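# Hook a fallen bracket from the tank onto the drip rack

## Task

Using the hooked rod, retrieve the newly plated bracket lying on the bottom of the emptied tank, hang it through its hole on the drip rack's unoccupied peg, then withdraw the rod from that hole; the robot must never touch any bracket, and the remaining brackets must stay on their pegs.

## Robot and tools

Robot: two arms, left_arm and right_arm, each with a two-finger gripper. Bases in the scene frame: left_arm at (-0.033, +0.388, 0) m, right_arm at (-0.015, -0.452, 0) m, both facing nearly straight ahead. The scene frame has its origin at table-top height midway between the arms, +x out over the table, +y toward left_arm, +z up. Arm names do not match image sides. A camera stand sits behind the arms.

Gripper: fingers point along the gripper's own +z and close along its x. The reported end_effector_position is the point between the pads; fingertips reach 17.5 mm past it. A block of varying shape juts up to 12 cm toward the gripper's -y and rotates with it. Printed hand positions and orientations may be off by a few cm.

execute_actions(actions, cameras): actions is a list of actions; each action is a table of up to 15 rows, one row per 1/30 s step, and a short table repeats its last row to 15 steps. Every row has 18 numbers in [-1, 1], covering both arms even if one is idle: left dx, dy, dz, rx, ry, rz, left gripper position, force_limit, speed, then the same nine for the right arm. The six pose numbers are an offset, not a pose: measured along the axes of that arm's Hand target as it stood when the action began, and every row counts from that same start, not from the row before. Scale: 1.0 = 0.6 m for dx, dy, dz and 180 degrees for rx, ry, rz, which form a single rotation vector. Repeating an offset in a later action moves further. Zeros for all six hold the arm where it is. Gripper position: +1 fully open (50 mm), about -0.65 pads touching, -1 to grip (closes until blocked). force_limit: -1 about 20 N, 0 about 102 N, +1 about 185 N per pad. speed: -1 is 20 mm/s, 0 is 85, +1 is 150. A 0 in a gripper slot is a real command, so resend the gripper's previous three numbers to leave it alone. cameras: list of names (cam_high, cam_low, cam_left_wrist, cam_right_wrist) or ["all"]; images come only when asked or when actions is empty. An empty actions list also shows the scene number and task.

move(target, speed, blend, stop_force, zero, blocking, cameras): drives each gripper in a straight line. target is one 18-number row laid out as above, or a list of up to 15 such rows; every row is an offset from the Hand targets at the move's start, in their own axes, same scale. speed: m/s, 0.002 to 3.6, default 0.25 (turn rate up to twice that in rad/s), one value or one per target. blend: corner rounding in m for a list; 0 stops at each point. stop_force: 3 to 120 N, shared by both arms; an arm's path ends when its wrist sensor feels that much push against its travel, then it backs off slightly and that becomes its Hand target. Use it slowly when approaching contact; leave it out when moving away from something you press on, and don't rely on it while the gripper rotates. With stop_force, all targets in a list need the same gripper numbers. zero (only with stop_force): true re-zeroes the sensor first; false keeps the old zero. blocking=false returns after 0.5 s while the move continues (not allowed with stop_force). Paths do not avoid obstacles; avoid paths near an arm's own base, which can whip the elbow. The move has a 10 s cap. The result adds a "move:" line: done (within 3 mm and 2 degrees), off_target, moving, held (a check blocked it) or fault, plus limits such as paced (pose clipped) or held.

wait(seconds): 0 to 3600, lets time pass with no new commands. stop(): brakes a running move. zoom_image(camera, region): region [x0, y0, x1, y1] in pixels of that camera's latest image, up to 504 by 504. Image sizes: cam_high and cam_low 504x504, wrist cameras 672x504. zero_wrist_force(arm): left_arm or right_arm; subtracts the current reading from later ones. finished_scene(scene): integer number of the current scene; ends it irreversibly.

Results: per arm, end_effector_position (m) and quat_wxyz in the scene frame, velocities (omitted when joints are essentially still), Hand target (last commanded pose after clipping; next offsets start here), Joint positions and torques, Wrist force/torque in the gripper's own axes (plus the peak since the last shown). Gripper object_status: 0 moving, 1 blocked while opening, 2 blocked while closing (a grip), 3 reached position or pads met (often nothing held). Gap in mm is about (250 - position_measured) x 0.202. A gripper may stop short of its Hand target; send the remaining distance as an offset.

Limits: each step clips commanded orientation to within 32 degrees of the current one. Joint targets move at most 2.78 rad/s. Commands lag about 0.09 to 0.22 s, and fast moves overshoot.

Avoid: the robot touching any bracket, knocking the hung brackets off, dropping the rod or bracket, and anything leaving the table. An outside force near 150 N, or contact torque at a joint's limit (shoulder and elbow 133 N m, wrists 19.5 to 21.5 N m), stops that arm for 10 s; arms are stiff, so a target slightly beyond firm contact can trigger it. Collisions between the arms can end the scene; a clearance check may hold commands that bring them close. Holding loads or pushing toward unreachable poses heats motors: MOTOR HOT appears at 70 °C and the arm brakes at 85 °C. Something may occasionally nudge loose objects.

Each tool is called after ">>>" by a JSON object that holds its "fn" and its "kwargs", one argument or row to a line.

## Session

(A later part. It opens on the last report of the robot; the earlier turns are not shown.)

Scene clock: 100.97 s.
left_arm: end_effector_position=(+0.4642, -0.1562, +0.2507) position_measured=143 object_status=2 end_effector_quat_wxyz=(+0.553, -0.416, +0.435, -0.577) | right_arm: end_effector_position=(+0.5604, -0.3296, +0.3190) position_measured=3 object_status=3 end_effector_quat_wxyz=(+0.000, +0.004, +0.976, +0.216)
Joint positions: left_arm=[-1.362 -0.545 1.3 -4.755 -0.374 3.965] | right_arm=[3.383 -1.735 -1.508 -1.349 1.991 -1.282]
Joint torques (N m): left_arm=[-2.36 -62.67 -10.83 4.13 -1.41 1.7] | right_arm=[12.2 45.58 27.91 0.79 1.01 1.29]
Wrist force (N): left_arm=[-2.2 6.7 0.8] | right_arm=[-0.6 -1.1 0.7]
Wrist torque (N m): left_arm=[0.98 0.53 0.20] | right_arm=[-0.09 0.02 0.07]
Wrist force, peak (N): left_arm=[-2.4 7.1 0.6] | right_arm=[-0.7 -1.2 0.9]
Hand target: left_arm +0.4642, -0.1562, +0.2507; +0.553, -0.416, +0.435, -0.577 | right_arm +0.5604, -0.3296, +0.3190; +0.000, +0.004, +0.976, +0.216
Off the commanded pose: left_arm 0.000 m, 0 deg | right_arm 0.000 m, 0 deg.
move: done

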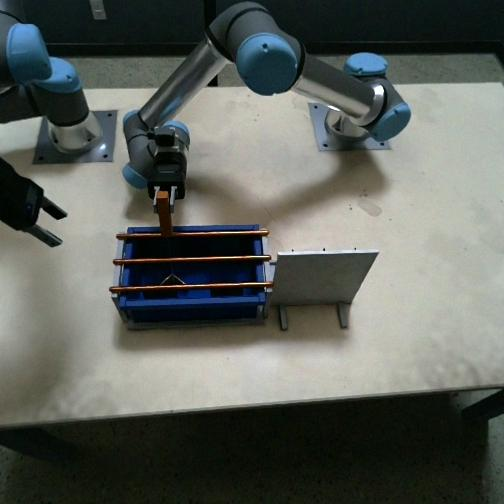

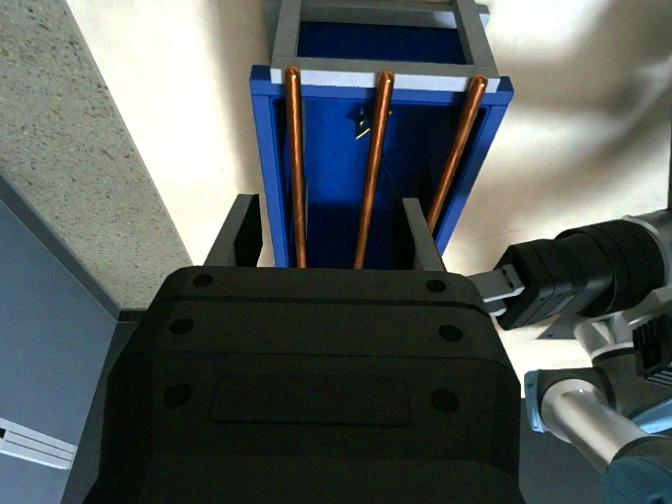

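>>> {"fn": "move", "kwargs": {
  "target": [
    [-0.0183,-0.0016,-0.0056,0,0,0,-1,-0.6,-0.6,0,0,0,0,0,0,1,1,1]
  ],
  "speed": 0.04,
  "cameras": ["cam_right_wrist"]
}}

>>> {"fn": "zoom_image", "kwargs": {
  "camera": "cam_right_wrist",
  "region": [330, 90, 410, 170]
}}

Scene clock: 104.53 s.
left_arm: end_effector_position=(+0.4612, -0.1450, +0.2508) position_measured=143 object_status=2 end_effector_quat_wxyz=(+0.553, -0.416, +0.434, -0.577) | right_arm: end_effector_position=(+0.5604, -0.3296, +0.3190) position_measured=3 object_status=3 end_effector_quat_wxyz=(+0.000, +0.004, +0.976, +0.216)
Joint positions: left_arm=[-1.363 -0.565 1.346 -4.783 -0.373 3.967] | right_arm=[3.383 -1.735 -1.508 -1.349 1.991 -1.282]
Joint torques (N m): left_arm=[-5.65 -44.79 -25.14 3.86 -0.32 0.37] | right_arm=[12.37 46.82 27.76 0.91 0.75 1.34]
Wrist force (N): left_arm=[-2.2 6.5 1.0] | right_arm=[-0.7 -0.9 0.8]
Wrist torque (N m): left_arm=[0.92 0.51 0.24] | right_arm=[-0.05 0.04 0.07]
Wrist force, peak (N): left_arm=[-2.7 7.0 0.8] | right_arm=[-0.7 -1.2 0.9]
Hand target: left_arm +0.4612, -0.1450, +0.2507; +0.553, -0.416, +0.435, -0.577 | right_arm +0.5604, -0.3296, +0.3190; +0.000, +0.004, +0.976, +0.216
Off the commanded pose: left_arm 0.000 m, 0 deg | right_arm 0.000 m, 0 deg.
move: done

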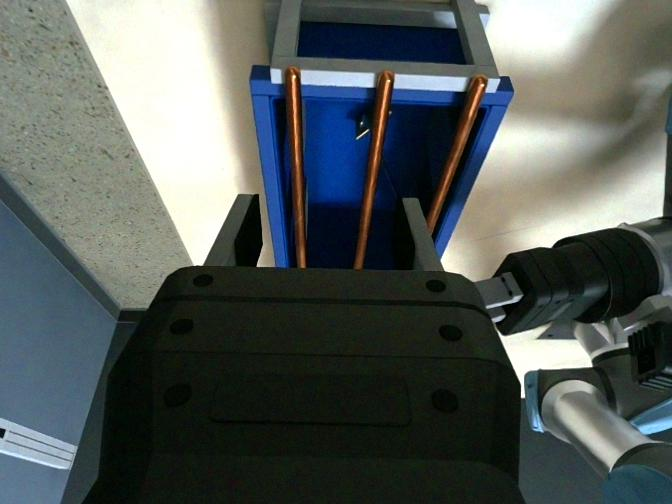

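Scaled by 6.300 from the camera's image (finer frame: 960x720).

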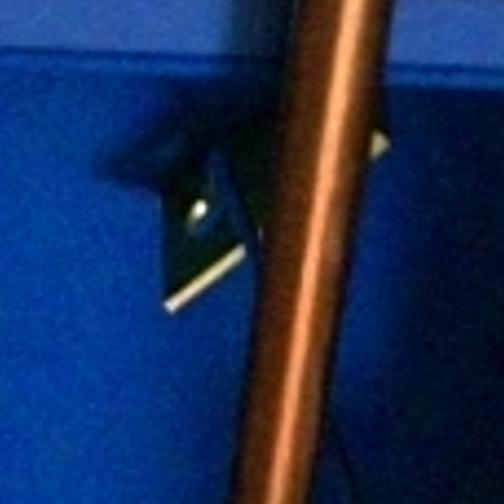

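>>> {"fn": "move", "kwargs": {
  "target": [
    [-0.01,-0.0005,-0.002,0,0,0,-1,-0.6,-0.6,0,0,0,0,0,0,1,1,1]
  ],
  "speed": 0.03,
  "cameras": ["cam_right_wrist","cam_high"]
}}

>>> {"fn": "zoom_image", "kwargs": {
  "camera": "cam_right_wrist",
  "region": [330, 90, 410, 170]
}}

>>> {"fn": "zoom_image", "kwargs": {
  "camera": "cam_high",
  "region": [140, 220, 220, 300]
}}

Scene clock: 106.23 s.
left_arm: end_effector_position=(+0.4602, -0.1389, +0.2507) position_measured=143 object_status=2 end_effector_quat_wxyz=(+0.552, -0.416, +0.434, -0.577) end_effector_velocity=(+0.001, -0.001, +0.000) end_effector_angular_velocity=(+0.000, +0.001, +0.001) | right_arm: end_effector_position=(+0.5604, -0.3296, +0.3190) position_measured=3 object_status=3 end_effector_quat_wxyz=(+0.000, +0.004, +0.976, +0.216)
Joint positions: left_arm=[-1.363 -0.576 1.37 -4.796 -0.374 3.966] | right_arm=[3.383 -1.735 -1.508 -1.349 1.991 -1.282]
Joint velocities: left_arm=[0 0.001 -0.005 0.004 0.001 0] | right_arm=[within noise]
Joint torques (N m): left_arm=[4.5 -44.38 -26.72 4.43 -3.62 -1.22] | right_arm=[11.76 46.21 27.83 1.03 1.03 1.15]
Wrist force (N): left_arm=[-2.2 6.3 1.1] | right_arm=[-0.5 -1.1 0.6]
Wrist torque (N m): left_arm=[0.88 0.50 0.24] | right_arm=[-0.09 0.01 0.06]
Wrist force, peak (N): left_arm=[-2.4 6.8 0.7] | right_arm=[-0.6 -1.2 0.9]
Hand target: left_arm +0.4602, -0.1390, +0.2507; +0.553, -0.416, +0.435, -0.577 | right_arm +0.5604, -0.3296, +0.3190; +0.000, +0.004, +0.976, +0.216
Off the commanded pose: left_arm 0.000 m, 0 deg | right_arm 0.000 m, 0 deg.
move: done
Images, in order (width x height): cam_high 504x504, cam_right_wrist 672x504.

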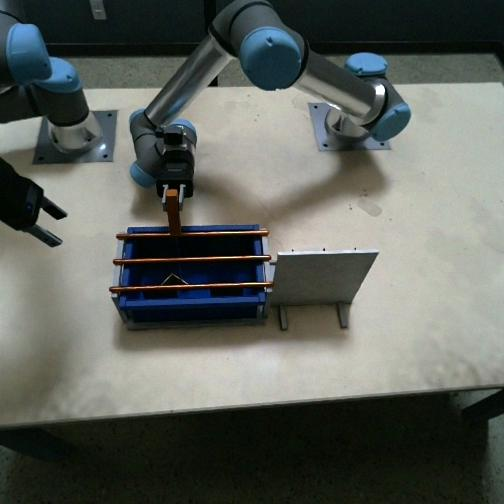

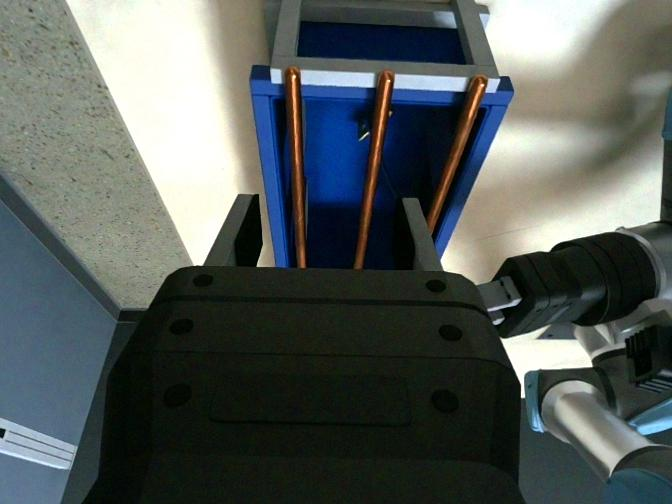

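Scaled by 6.300 from the camera's image (finer frame: 960x720).

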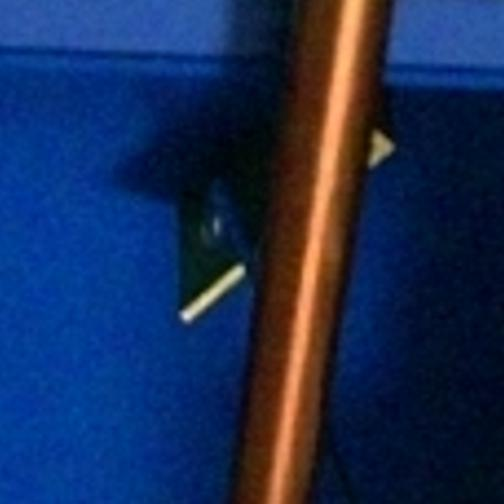

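Scaled by 6.300 from the camera's image (finer frame: 720x720).

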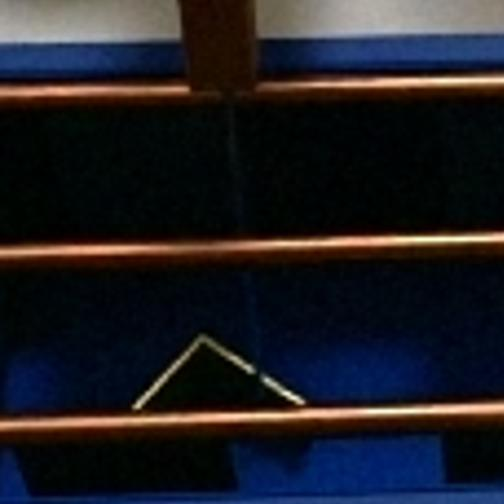

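>>> {"fn": "move", "kwargs": {
  "target": [
    [-0.001,0,0.0033,0,-0.055,0,-1,-0.6,-0.6,0,0,0,0,0,0,1,1,1],
    [-0.0103,0,-0.0005,0,-0.055,0,-1,-0.6,-0.6,0,0,0,0,0,0,1,1,1]
  ],
  "speed": 0.03,
  "cameras": ["cam_right_wrist","cam_high"]
}}

>>> {"fn": "zoom_image", "kwargs": {
  "camera": "cam_right_wrist",
  "region": [330, 90, 410, 170]
}}

>>> {"fn": "zoom_image", "kwargs": {
  "camera": "cam_high",
  "region": [140, 220, 220, 300]
}}

Scene clock: 113.27 s.
left_arm: end_effector_position=(+0.4601, -0.1328, +0.2506) position_measured=143 object_status=2 end_effector_quat_wxyz=(+0.588, -0.464, +0.385, -0.539) end_effector_velocity=(+0.001, -0.001, +0.000) end_effector_angular_velocity=(+0.001, +0.001, +0.001) | right_arm: end_effector_position=(+0.5604, -0.3296, +0.3190) position_measured=3 object_status=3 end_effector_quat_wxyz=(+0.000, +0.004, +0.976, +0.216)
Joint positions: left_arm=[-1.373 -0.536 1.132 -5.099 -0.282 4.445] | right_arm=[3.383 -1.735 -1.508 -1.349 1.991 -1.282]
Joint velocities: left_arm=[0.001 0.003 -0.008 0.006 0.001 0] | right_arm=[within noise]
Joint torques (N m): left_arm=[-2.18 -49.32 -26.33 5.73 -0.08 0.84] | right_arm=[12.15 45.96 28.37 1.08 1.06 1.19]
Wrist force (N): left_arm=[-2.3 6.8 0.6] | right_arm=[-0.5 -1.1 0.9]
Wrist torque (N m): left_arm=[0.98 0.48 0.17] | right_arm=[-0.08 0.02 0.07]
Wrist force, peak (N): left_arm=[-2.2 7.2 0.7] | right_arm=[-0.7 -1.2 0.9]
Hand target: left_arm +0.4602, -0.1328, +0.2506; +0.588, -0.464, +0.385, -0.539 | right_arm +0.5604, -0.3296, +0.3190; +0.000, +0.004, +0.976, +0.216
Off the commanded pose: left_arm 0.000 m, 0 deg | right_arm 0.000 m, 0 deg.
move: done
Images, in order (width x height): cam_high 504x504, cam_right_wrist 672x504.

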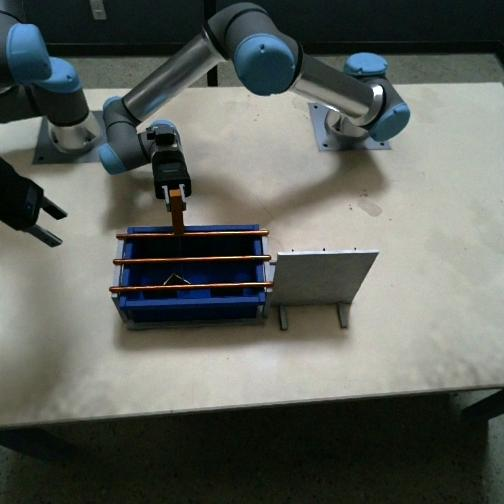

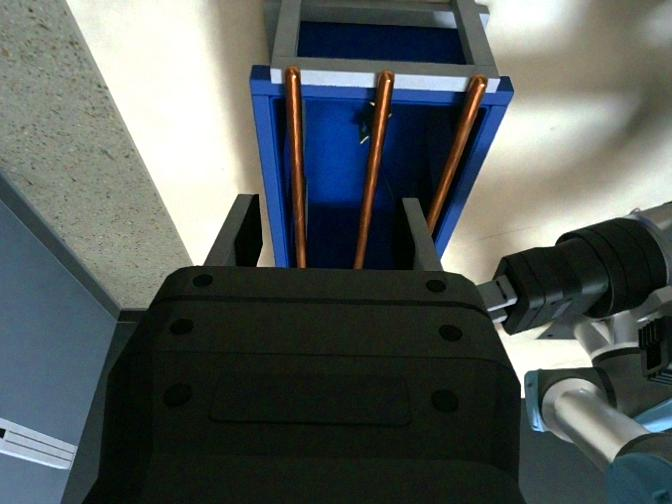

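Scaled by 6.300 from the camera's image (finer frame: 960x720).

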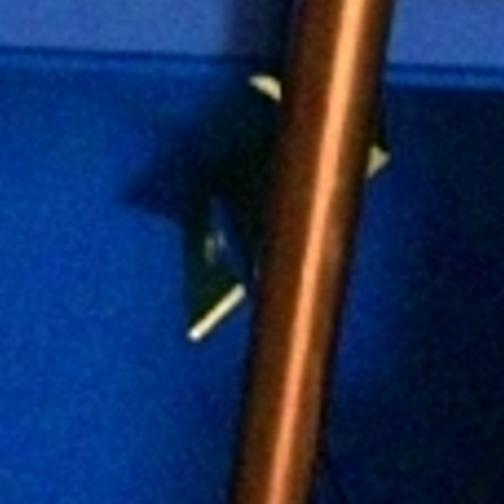

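Scaled by 6.300 from the camera's image (finer frame: 720x720).

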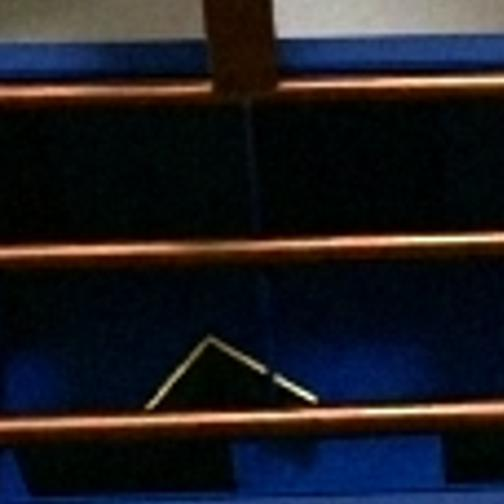

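>>> {"fn": "move", "kwargs": {
  "target": [
    [0.0082,0,-0.0014,0,0,0,-1,-0.6,-0.6,0,0,0,0,0,0,1,1,1],
    [0.0068,-0.0023,-0.0093,0,0,0,-1,-0.6,-0.6,0,0,0,0,0,0,1,1,1]
  ],
  "speed": 0.03,
  "cameras": ["cam_right_wrist"]
}}

>>> {"fn": "zoom_image", "kwargs": {
  "camera": "cam_right_wrist",
  "region": [340, 100, 390, 150]
}}

Scene clock: 117.27 s.
left_arm: end_effector_position=(+0.4549, -0.1376, +0.2506) position_measured=143 object_status=2 end_effector_quat_wxyz=(+0.588, -0.464, +0.385, -0.539) end_effector_velocity=(+0.000, -0.001, +0.000) end_effector_angular_velocity=(-0.002, +0.001, -0.001) | right_arm: end_effector_position=(+0.5604, -0.3296, +0.3190) position_measured=3 object_status=3 end_effector_quat_wxyz=(+0.000, +0.004, +0.976, +0.216)
Joint positions: left_arm=[-1.383 -0.534 1.118 -5.121 -0.28 4.481] | right_arm=[3.383 -1.735 -1.508 -1.349 1.991 -1.282]
Joint velocities: left_arm=[0 0.001 -0.002 0.004 0.002 -0.005] | right_arm=[within noise]
Joint torques (N m): left_arm=[6.84 -46.8 -27.61 5.87 -1.93 -1.84] | right_arm=[11.79 46.06 27.47 1.15 1.36 0.95]
Wrist force (N): left_arm=[-2.4 7.0 0.6] | right_arm=[-0.7 -1.2 0.8]
Wrist torque (N m): left_arm=[0.99 0.48 0.18] | right_arm=[-0.10 0.05 0.07]
Wrist force, peak (N): left_arm=[-2.3 7.6 0.8] | right_arm=[-0.7 -1.2 0.8]
Hand target: left_arm +0.4550, -0.1376, +0.2506; +0.588, -0.464, +0.385, -0.539 | right_arm +0.5604, -0.3296, +0.3190; +0.000, +0.004, +0.976, +0.216
Off the commanded pose: left_arm 0.000 m, 0 deg | right_arm 0.000 m, 0 deg.
move: done

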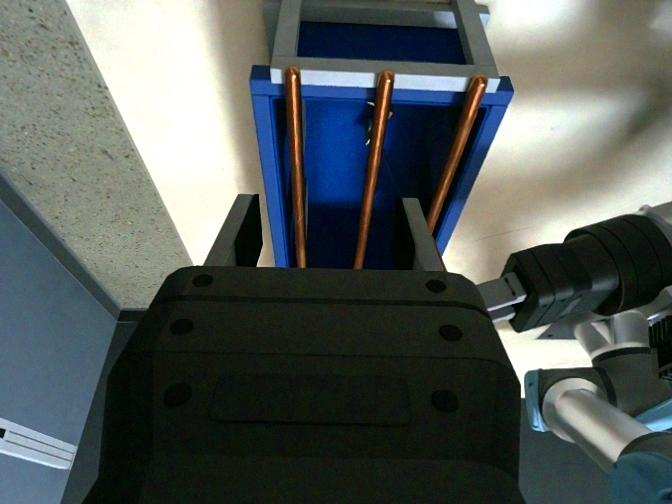

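Scaled by 10.080 from the camera's image (finer frame: 960x720).

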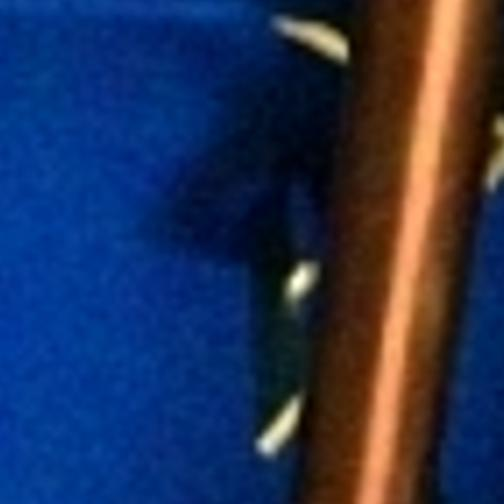

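>>> {"fn": "move", "kwargs": {
  "target": [
    [0.0005,0.001,0.003,0,0,0,-1,-0.6,-0.6,0,0,0,0,0,0,1,1,1],
    [-0.0105,0.0015,0.0048,0,0,0,-1,-0.6,-0.6,0,0,0,0,0,0,1,1,1]
  ],
  "speed": 0.03,
  "cameras": ["cam_right_wrist","cam_high"]
}}

>>> {"fn": "zoom_image", "kwargs": {
  "camera": "cam_right_wrist",
  "region": [340, 100, 390, 150]
}}

>>> {"fn": "zoom_image", "kwargs": {
  "camera": "cam_high",
  "region": [150, 260, 200, 300]
}}

Scene clock: 120.40 s.
left_arm: end_effector_position=(+0.4573, -0.1308, +0.2502) position_measured=143 object_status=2 end_effector_quat_wxyz=(+0.588, -0.464, +0.385, -0.539) end_effector_velocity=(-0.001, -0.002, +0.000) end_effector_angular_velocity=(+0.001, +0.000, -0.001) | right_arm: end_effector_position=(+0.5604, -0.3296, +0.3190) position_measured=3 object_status=3 end_effector_quat_wxyz=(+0.000, +0.004, +0.976, +0.216)
Joint positions: left_arm=[-1.377 -0.543 1.144 -5.119 -0.281 4.46] | right_arm=[3.383 -1.735 -1.508 -1.349 1.991 -1.282]
Joint velocities: left_arm=[-0.001 0.001 -0.005 0.002 0 0.002] | right_arm=[within noise]
Joint torques (N m): left_arm=[-2.81 -47.78 -25.24 5.1 -4.26 1.64] | right_arm=[11.29 46.32 28.69 1 1.36 0.92]
Wrist force (N): left_arm=[-2.2 6.7 0.5] | right_arm=[-0.6 -0.9 0.7]
Wrist torque (N m): left_arm=[0.95 0.45 0.31] | right_arm=[-0.06 0.03 0.07]
Wrist force, peak (N): left_arm=[-2.7 7.2 0.5] | right_arm=[-0.7 -1.2 0.8]
Hand target: left_arm +0.4572, -0.1309, +0.2502; +0.588, -0.464, +0.385, -0.539 | right_arm +0.5604, -0.3296, +0.3190; +0.000, +0.004, +0.976, +0.216
Off the commanded pose: left_arm 0.000 m, 0 deg | right_arm 0.000 m, 0 deg.
move: done
Images, in order (width x height): cam_high 504x504, cam_right_wrist 672x504.

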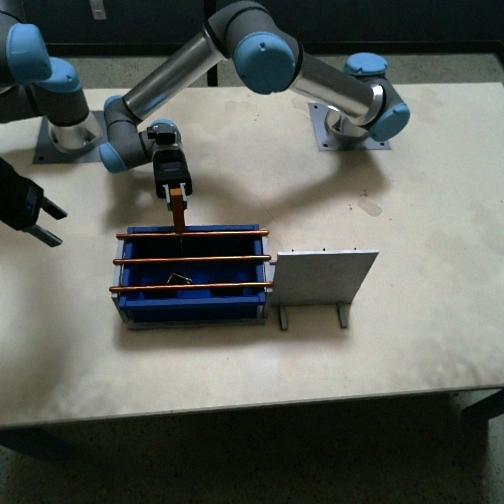

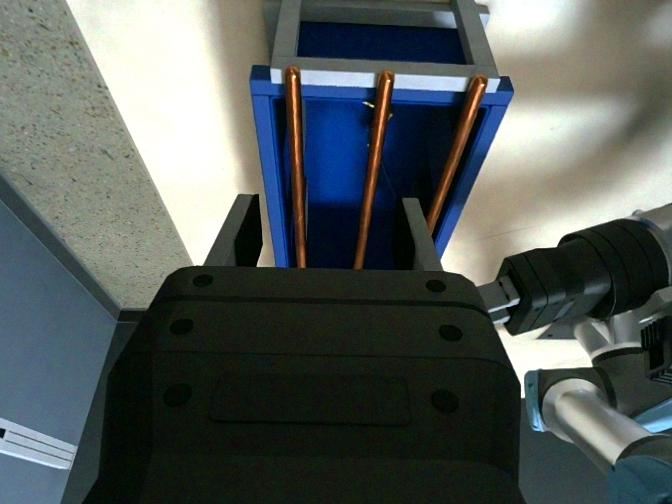

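Scaled by 10.080 from the camera's image (finer frame: 960x720).

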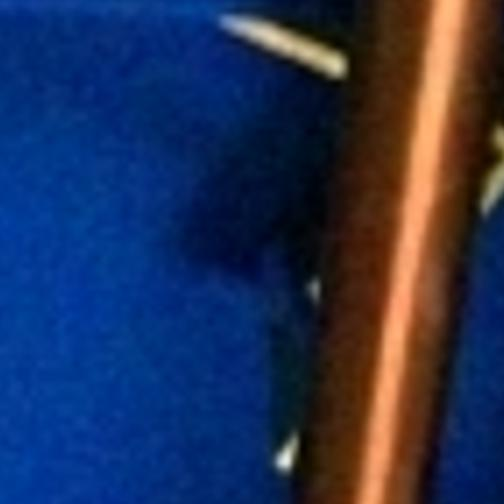

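Scaled by 10.080 from the camera's image (finer frame: 720x720).

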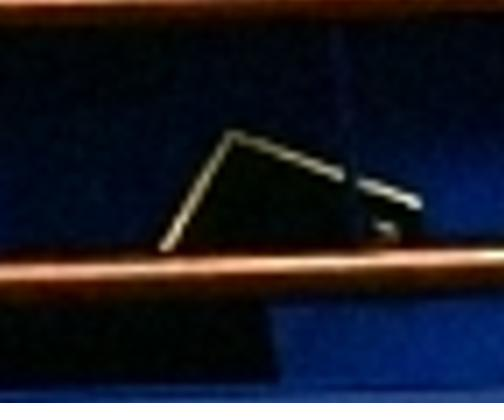

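>>> {"fn": "move", "kwargs": {
  "target": [
    [0.0902,0.0131,-0.0032,0,0,0.0667,-1,-0.6,-0.6,0,0,0,0,0,0,1,1,1],
    [0.0925,-0.035,0.0103,0,0,0.0667,-1,-0.6,-0.6,0,0,0,0,0,0,1,1,1]
  ],
  "speed": 0.05,
  "cameras": ["cam_right_wrist","cam_high"]
}}

>>> {"fn": "zoom_image", "kwargs": {
  "camera": "cam_right_wrist",
  "region": [320, 80, 420, 180]
}}

>>> {"fn": "zoom_image", "kwargs": {
  "camera": "cam_high",
  "region": [140, 220, 220, 300]
}}

Scene clock: 129.63 s.
left_arm: end_effector_position=(+0.4641, -0.1849, +0.2748) position_measured=143 object_status=2 end_effector_quat_wxyz=(+0.641, -0.421, +0.432, -0.474) end_effector_velocity=(+0.000, +0.000, -0.003) end_effector_angular_velocity=(-0.003, +0.001, +0.000) | right_arm: end_effector_position=(+0.5604, -0.3296, +0.3190) position_measured=3 object_status=3 end_effector_quat_wxyz=(+0.000, +0.004, +0.976, +0.216)
Joint positions: left_arm=[-1.383 -0.448 0.868 -4.956 -0.28 4.689] | right_arm=[3.383 -1.735 -1.508 -1.349 1.991 -1.282]
Joint velocities: left_arm=[0 0.003 0 -0.005 0.001 -0.001] | right_arm=[within noise]
Joint torques (N m): left_arm=[-5.87 -51.38 -23.91 0.81 -0.86 -1.86] | right_arm=[9.94 46.21 27.94 0.88 1.31 0.91]
Wrist force (N): left_arm=[-1.8 6.4 0.6] | right_arm=[-0.5 -1.2 0.6]
Wrist torque (N m): left_arm=[0.89 0.48 0.15] | right_arm=[-0.10 0.02 0.07]
Wrist force, peak (N): left_arm=[-1.8 7.5 0.6] | right_arm=[-0.5 -1.3 0.8]
Hand target: left_arm +0.4641, -0.1849, +0.2747; +0.641, -0.421, +0.432, -0.475 | right_arm +0.5604, -0.3296, +0.3190; +0.000, +0.004, +0.976, +0.216
Off the commanded pose: left_arm 0.000 m, 0 deg | right_arm 0.000 m, 0 deg.
move: done
Images, in order (width x height): cam_high 504x504, cam_right_wrist 672x504.

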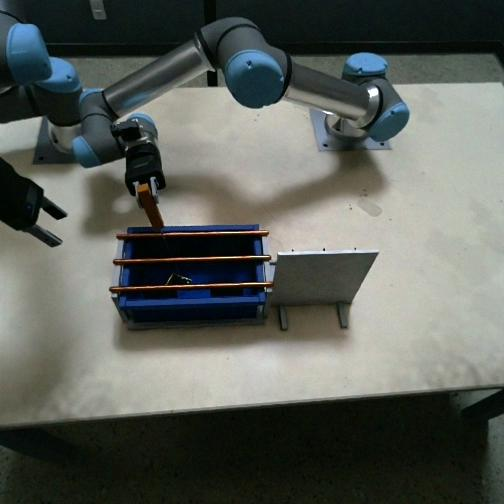

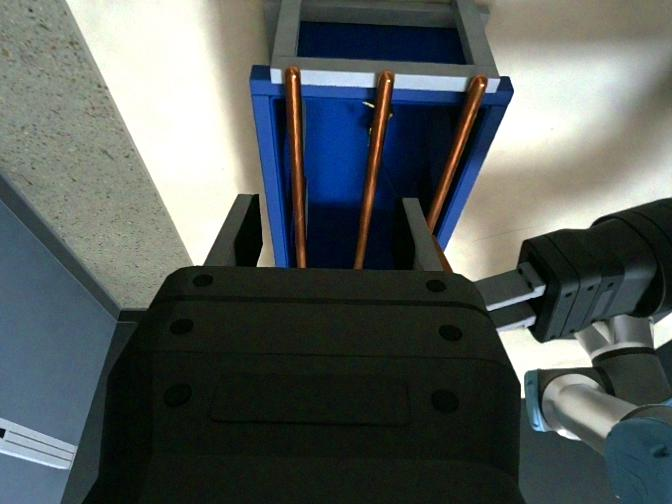

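Scaled by 5.040 from the camera's image (finer frame: 960x720).

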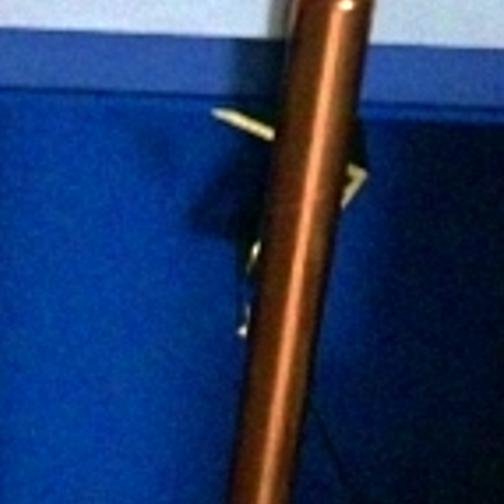

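Scaled by 6.300 from the camera's image (finer frame: 720x720).

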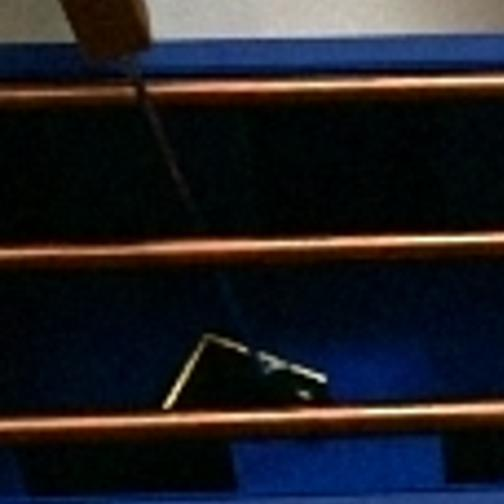

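>>> {"fn": "move", "kwargs": {
  "target": [0,0,0,0,0,0,-1,-0.6,-0.6,-0.1,0,0,0,0,0,1,1,1],
  "speed": 0.2,
  "cameras": ["cam_right_wrist","cam_high"]
}}

>>> {"fn": "zoom_image", "kwargs": {
  "camera": "cam_right_wrist",
  "region": [360, 90, 440, 170]
}}

>>> {"fn": "zoom_image", "kwargs": {
  "camera": "cam_high",
  "region": [155, 255, 205, 305]
}}

Scene clock: 133.63 s.
left_arm: end_effector_position=(+0.4641, -0.1849, +0.2747) position_measured=143 object_status=2 end_effector_quat_wxyz=(+0.641, -0.421, +0.432, -0.475) | right_arm: end_effector_position=(+0.6204, -0.3301, +0.3189) position_measured=3 object_status=3 end_effector_quat_wxyz=(+0.000, +0.004, +0.976, +0.216)
Joint positions: left_arm=[-1.383 -0.448 0.868 -4.956 -0.28 4.689] | right_arm=[3.357 -1.881 -1.323 -1.4 1.994 -1.309]
Joint torques (N m): left_arm=[0.25 -51.03 -10.76 0.93 -0.43 -1.5] | right_arm=[14.13 32.87 31.71 6.36 0.89 2.4]
Wrist force (N): left_arm=[-2.0 6.2 0.9] | right_arm=[-0.7 -0.9 0.6]
Wrist torque (N m): left_arm=[0.85 0.51 0.15] | right_arm=[-0.06 0.06 0.07]
Wrist force, peak (N): left_arm=[-2.3 6.4 0.7] | right_arm=[-3.3 -1.1 0.8]
Hand target: left_arm +0.4641, -0.1849, +0.2747; +0.641, -0.421, +0.432, -0.475 | right_arm +0.6204, -0.3300, +0.3189; +0.000, +0.004, +0.976, +0.216
Off the commanded pose: left_arm 0.000 m, 0 deg | right_arm 0.000 m, 0 deg.
move: done
Images, in order (width x height): cam_high 504x504, cam_right_wrist 672x504.

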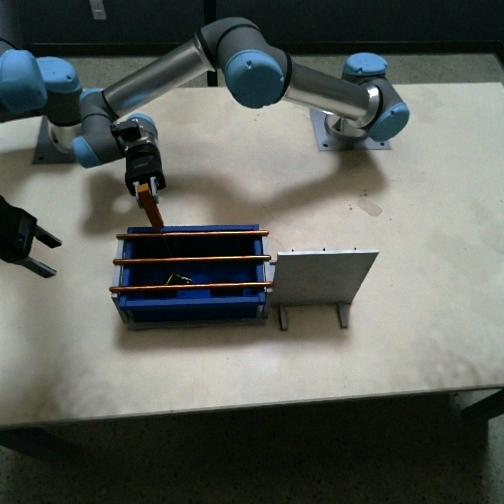

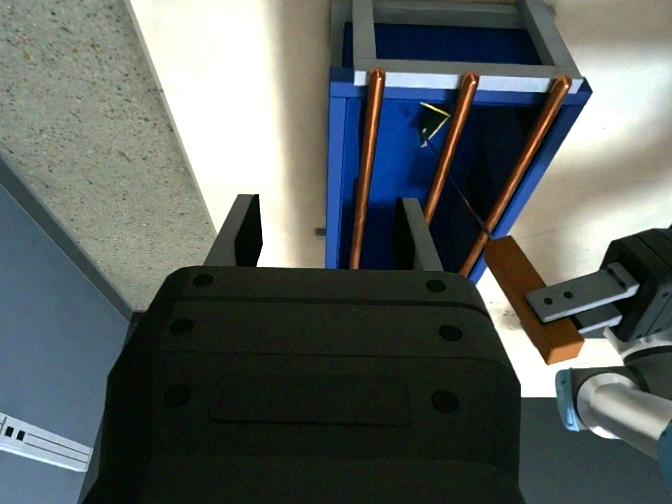

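Scaled by 6.300 from the camera's image (finer frame: 960x720).

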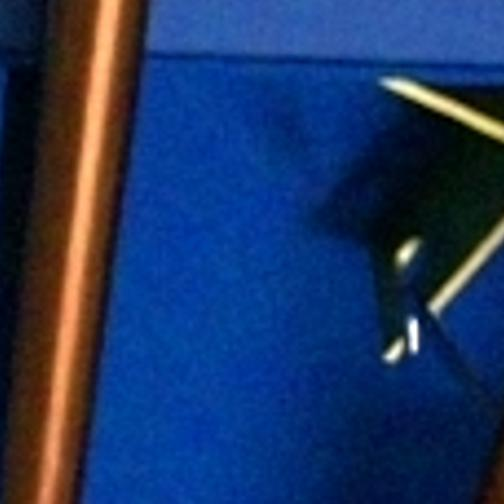

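Scaled by 10.080 from the camera's image (finer frame: 720x720).

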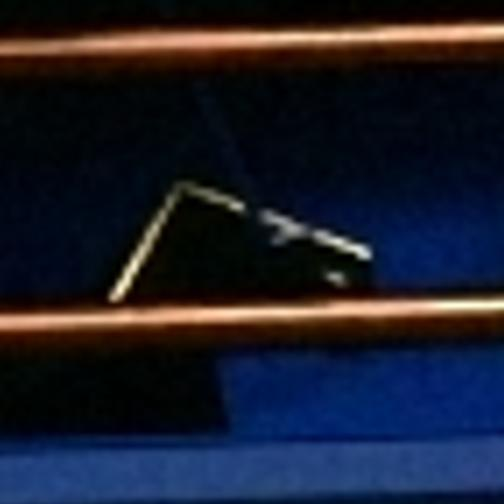

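>>> {"fn": "move", "kwargs": {
  "target": [0.013,0.0415,-0.0195,0,0,0,-1,-0.6,-0.6,0,0,0,0,0,0,1,1,1],
  "speed": 0.04,
  "stop_force": 5,
  "cameras": ["cam_right_wrist","cam_high"]
}}

>>> {"fn": "zoom_image", "kwargs": {
  "camera": "cam_right_wrist",
  "region": [360, 90, 440, 170]
}}

>>> {"fn": "zoom_image", "kwargs": {
  "camera": "cam_high",
  "region": [155, 255, 205, 305]
}}

Scene clock: 142.77 s.
left_arm: end_effector_position=(+0.4604, -0.1892, +0.2466) position_measured=143 object_status=2 end_effector_quat_wxyz=(+0.641, -0.421, +0.432, -0.475) | right_arm: end_effector_position=(+0.6204, -0.3300, +0.3189) position_measured=3 object_status=3 end_effector_quat_wxyz=(+0.000, +0.004, +0.976, +0.216)
Joint positions: left_arm=[-1.39 -0.406 0.852 -5.006 -0.279 4.714] | right_arm=[3.358 -1.881 -1.323 -1.4 1.994 -1.309]
Joint torques (N m): left_arm=[3.91 -68.42 -10.87 5.7 -1.9 -1.74] | right_arm=[13.25 27.8 29.9 6.09 -0.43 2.1]
Wrist force (N): left_arm=[-1.8 6.4 0.8] | right_arm=[-0.6 -1.0 0.6]
Wrist torque (N m): left_arm=[0.90 0.47 0.15] | right_arm=[-0.07 0.04 0.07]
Wrist force, peak (N): left_arm=[-1.8 7.0 0.7] | right_arm=[-0.8 -1.2 0.8]
Hand target: left_arm +0.4604, -0.1892, +0.2466; +0.641, -0.421, +0.432, -0.475 | right_arm +0.6204, -0.3300, +0.3189; +0.000, +0.004, +0.976, +0.216
Off the commanded pose: left_arm 0.000 m, 0 deg | right_arm 0.000 m, 0 deg.
move: done
Images, in order (width x height): cam_high 504x504, cam_right_wrist 672x504.

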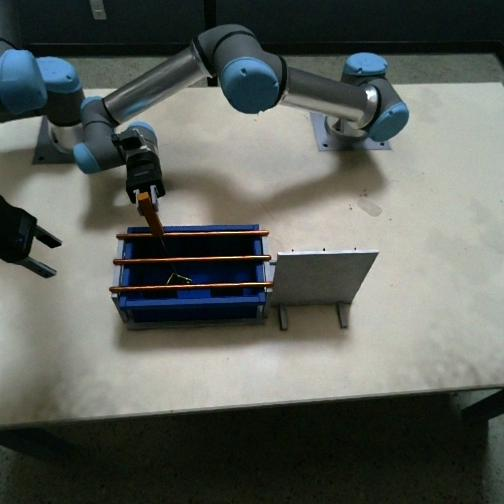

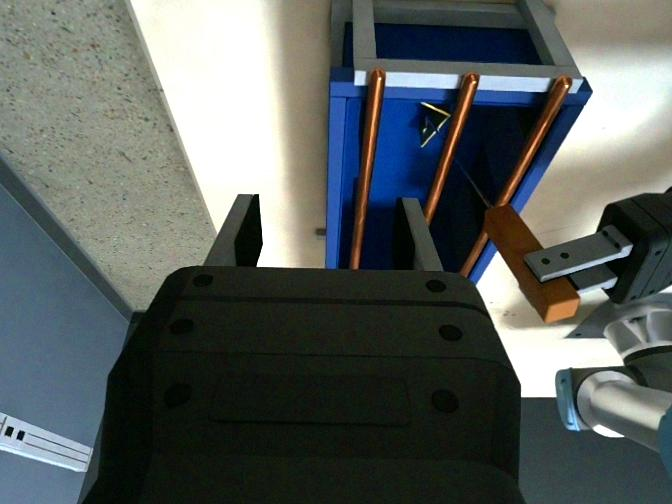

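Scaled by 6.300 from the camera's image (finer frame: 960x720).

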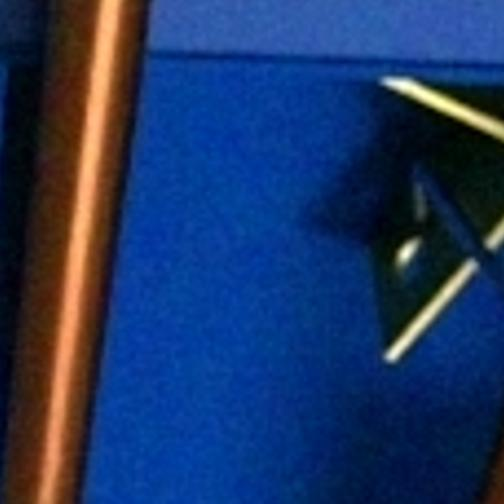

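Scaled by 10.080 from the camera's image (finer frame: 720x720).

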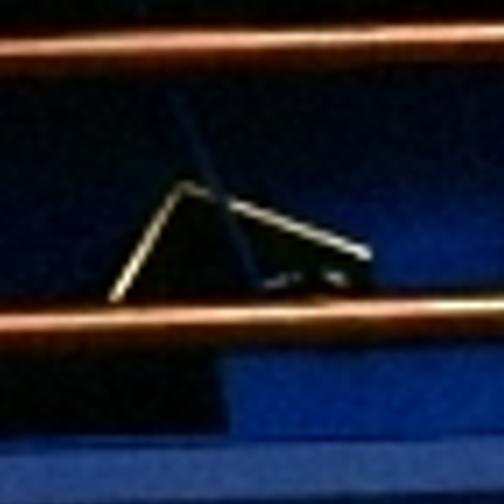

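>>> {"fn": "move", "kwargs": {
  "target": [
    [0.0013,0.0035,0.0032,0,0,0,-1,-0.6,-0.6,0,0,0,0,0,0,1,1,1],
    [-0.0195,0.0015,0.003,0,0,0,-1,-0.6,-0.6,0,0,0,0,0,0,1,1,1]
  ],
  "speed": 0.03,
  "cameras": ["cam_right_wrist","cam_high"]
}}

>>> {"fn": "zoom_image", "kwargs": {
  "camera": "cam_right_wrist",
  "region": [360, 90, 440, 170]
}}

>>> {"fn": "zoom_image", "kwargs": {
  "camera": "cam_high",
  "region": [155, 255, 205, 305]
}}

Scene clock: 148.40 s.
left_arm: end_effector_position=(+0.4603, -0.1774, +0.2481) position_measured=143 object_status=2 end_effector_quat_wxyz=(+0.641, -0.421, +0.432, -0.475) | right_arm: end_effector_position=(+0.6204, -0.3300, +0.3189) position_measured=3 object_status=3 end_effector_quat_wxyz=(+0.000, +0.004, +0.976, +0.216)
Joint positions: left_arm=[-1.387 -0.437 0.918 -5.029 -0.28 4.703] | right_arm=[3.358 -1.881 -1.323 -1.4 1.994 -1.309]
Joint torques (N m): left_arm=[-5.77 -51.47 -29.4 5.21 -0.25 1.14] | right_arm=[12.91 27.69 29.12 5.33 -0.17 1.67]
Wrist force (N): left_arm=[-2.0 6.3 0.8] | right_arm=[-0.6 -1.0 0.6]
Wrist torque (N m): left_arm=[0.84 0.53 0.32] | right_arm=[-0.08 0.05 0.07]
Wrist force, peak (N): left_arm=[-2.2 6.7 0.7] | right_arm=[-0.8 -1.1 0.9]
Hand target: left_arm +0.4603, -0.1774, +0.2481; +0.641, -0.421, +0.432, -0.475 | right_arm +0.6204, -0.3300, +0.3189; +0.000, +0.004, +0.976, +0.216
Off the commanded pose: left_arm 0.000 m, 0 deg | right_arm 0.000 m, 0 deg.
move: done
Images, in order (width x height): cam_high 504x504, cam_right_wrist 672x504.

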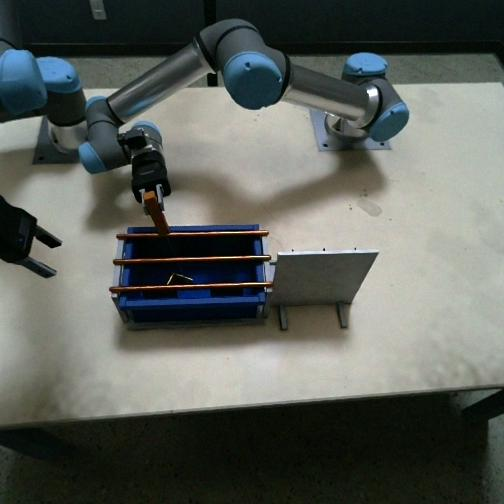

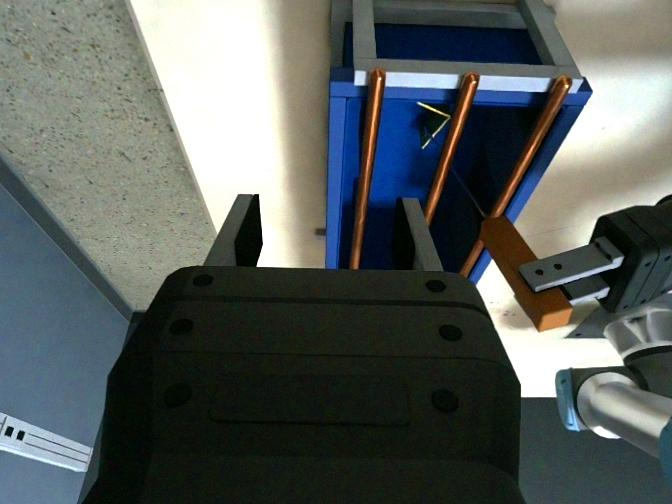

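Scaled by 6.300 from the camera's image (finer frame: 960x720).

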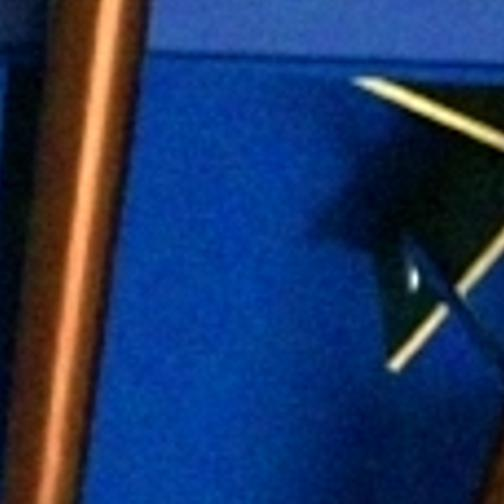

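Scaled by 10.080 from the camera's image (finer frame: 720x720).

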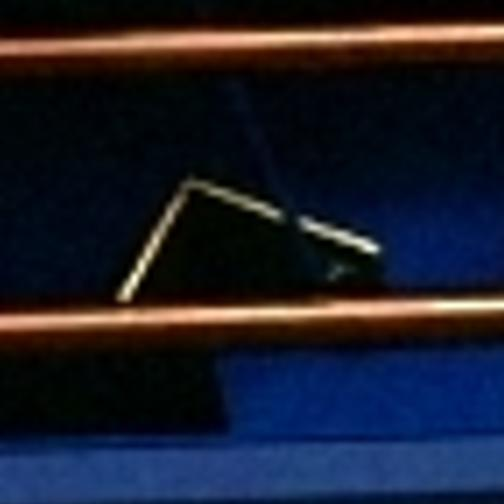

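>>> {"fn": "move", "kwargs": {
  "target": [
    [-0.0065,-0.0015,-0.001,0,0,0,-1,-0.6,-0.6,0,0,0,0,0,0,1,1,1],
    [-0.009,-0.017,0.005,0,0,0,-1,-0.6,-0.6,0,0,0,0,0,0,1,1,1]
  ],
  "speed": 0.03,
  "cameras": ["cam_right_wrist","cam_high"]
}}

>>> {"fn": "zoom_image", "kwargs": {
  "camera": "cam_right_wrist",
  "region": [360, 90, 440, 170]
}}

>>> {"fn": "zoom_image", "kwargs": {
  "camera": "cam_high",
  "region": [155, 255, 205, 305]
}}

Scene clock: 152.83 s.
left_arm: end_effector_position=(+0.4597, -0.1737, +0.2596) position_measured=143 object_status=2 end_effector_quat_wxyz=(+0.641, -0.421, +0.432, -0.475) | right_arm: end_effector_position=(+0.6204, -0.3300, +0.3189) position_measured=3 object_status=3 end_effector_quat_wxyz=(+0.000, +0.004, +0.976, +0.216)
Joint positions: left_arm=[-1.387 -0.462 0.937 -5.023 -0.28 4.702] | right_arm=[3.358 -1.881 -1.323 -1.4 1.994 -1.309]
Joint torques (N m): left_arm=[4.68 -51.46 -23.91 1.22 -4.48 -1.29] | right_arm=[13.5 27.9 31.49 4.43 -0.66 1.51]
Wrist force (N): left_arm=[-2.3 6.0 1.0] | right_arm=[-0.7 -1.0 0.7]
Wrist torque (N m): left_arm=[0.77 0.58 0.30] | right_arm=[-0.07 0.07 0.07]
Wrist force, peak (N): left_arm=[-2.3 6.9 0.6] | right_arm=[-0.8 -1.1 0.8]
Hand target: left_arm +0.4597, -0.1737, +0.2594; +0.641, -0.421, +0.432, -0.475 | right_arm +0.6204, -0.3300, +0.3189; +0.000, +0.004, +0.976, +0.216
Off the commanded pose: left_arm 0.000 m, 0 deg | right_arm 0.000 m, 0 deg.
move: done
Images, in order (width x height): cam_high 504x504, cam_right_wrist 672x504.

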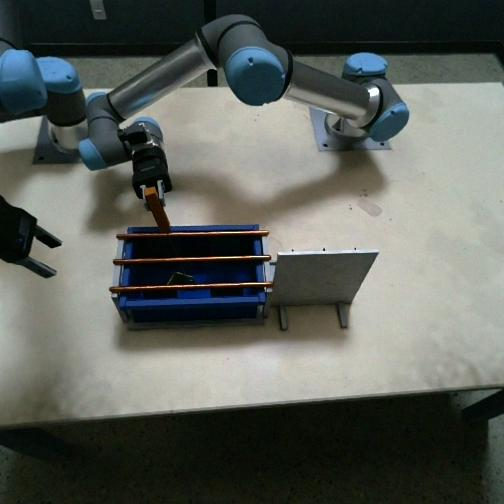

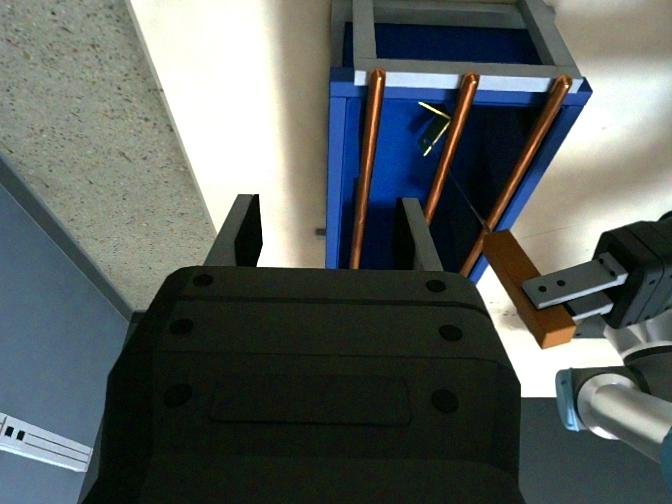

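Scaled by 6.300 from the camera's image (finer frame: 960x720).

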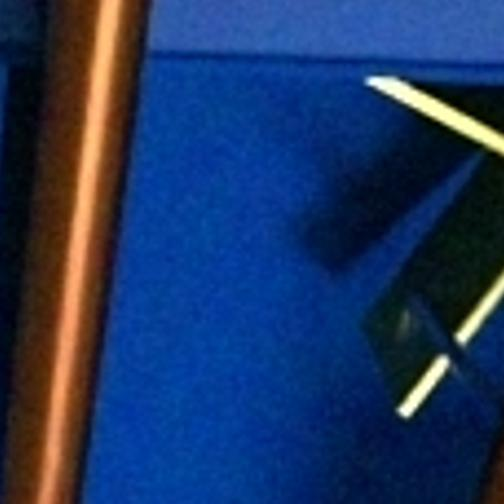

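Scaled by 10.080 from the camera's image (finer frame: 720x720).

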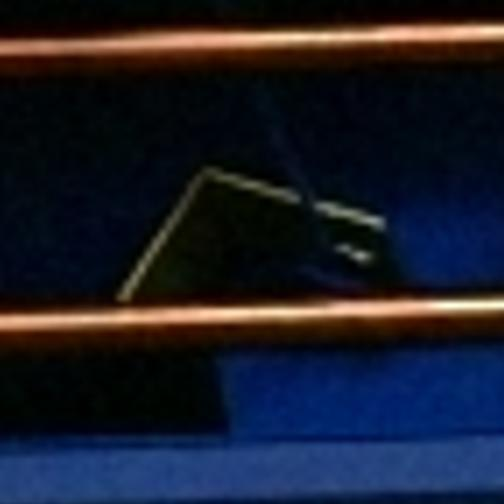

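>>> {"fn": "move", "kwargs": {
  "target": [
    [-0.0077,-0.0475,0.0136,0,0,0,-1,-0.6,-0.6,0,0,0,0,0,0,1,1,1]
  ],
  "speed": 0.03,
  "cameras": ["cam_right_wrist","cam_high"]
}}

>>> {"fn": "zoom_image", "kwargs": {
  "camera": "cam_right_wrist",
  "region": [360, 90, 480, 210]
}}

>>> {"fn": "zoom_image", "kwargs": {
  "camera": "cam_high",
  "region": [140, 220, 220, 300]
}}

Scene clock: 156.60 s.
left_arm: end_effector_position=(+0.4597, -0.1737, +0.2896) position_measured=143 object_status=2 end_effector_quat_wxyz=(+0.641, -0.421, +0.432, -0.474) | right_arm: end_effector_position=(+0.6204, -0.3300, +0.3189) position_measured=3 object_status=3 end_effector_quat_wxyz=(+0.000, +0.004, +0.976, +0.216)
Joint positions: left_arm=[-1.387 -0.501 0.932 -4.979 -0.28 4.702] | right_arm=[3.358 -1.881 -1.323 -1.4 1.994 -1.309]
Joint torques (N m): left_arm=[-3.44 -51.22 -23.12 1.39 -4 -0.68] | right_arm=[13.28 29.49 29.18 3.73 -0.48 1.52]
Wrist force (N): left_arm=[-2.1 6.2 0.6] | right_arm=[-0.6 -0.8 0.6]
Wrist torque (N m): left_arm=[0.78 0.53 0.27] | right_arm=[-0.05 0.05 0.08]
Wrist force, peak (N): left_arm=[-2.1 7.1 0.4] | right_arm=[-0.8 -1.2 0.8]
Hand target: left_arm +0.4597, -0.1737, +0.2894; +0.641, -0.421, +0.432, -0.475 | right_arm +0.6204, -0.3300, +0.3189; +0.000, +0.004, +0.976, +0.216
Off the commanded pose: left_arm 0.000 m, 0 deg | right_arm 0.000 m, 0 deg.
move: done
Images, in order (width x height): cam_high 504x504, cam_right_wrist 672x504.

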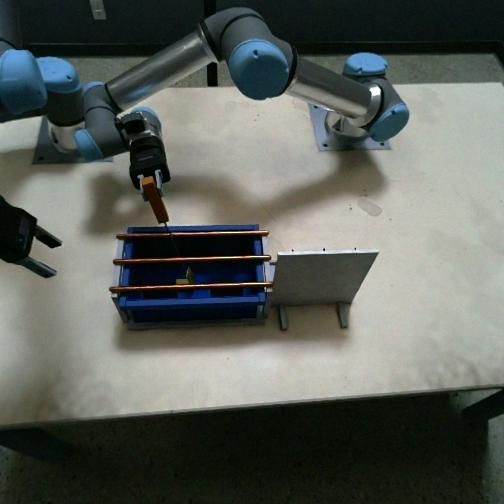

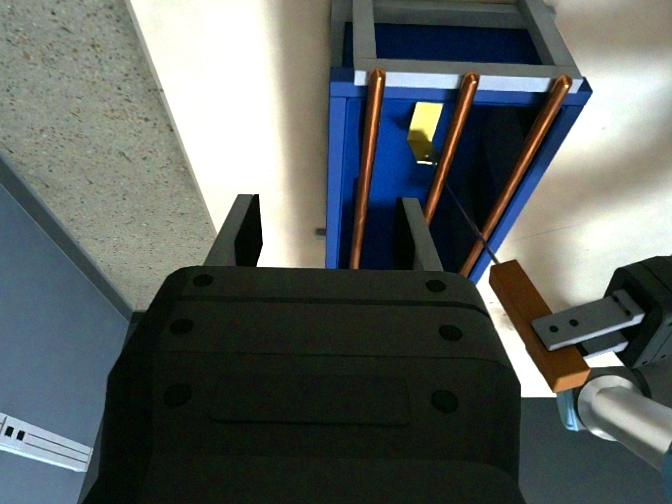

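Scaled by 4.200 from the camera's image (finer frame: 960x720).

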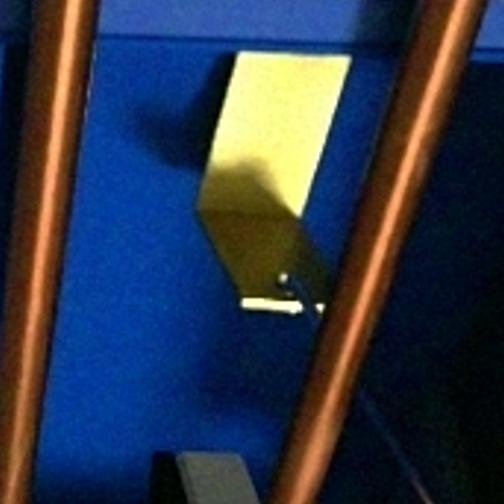

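Scaled by 6.300 from the camera's image (finer frame: 720x720).

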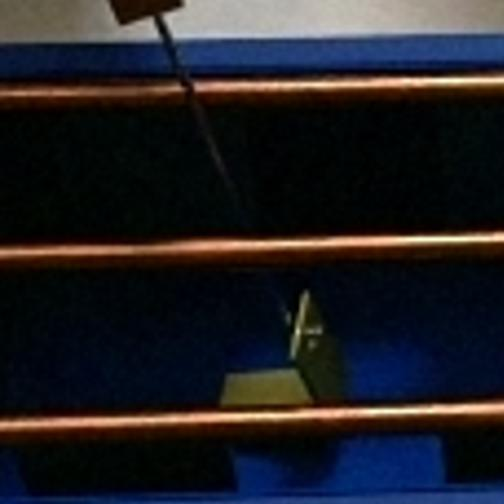

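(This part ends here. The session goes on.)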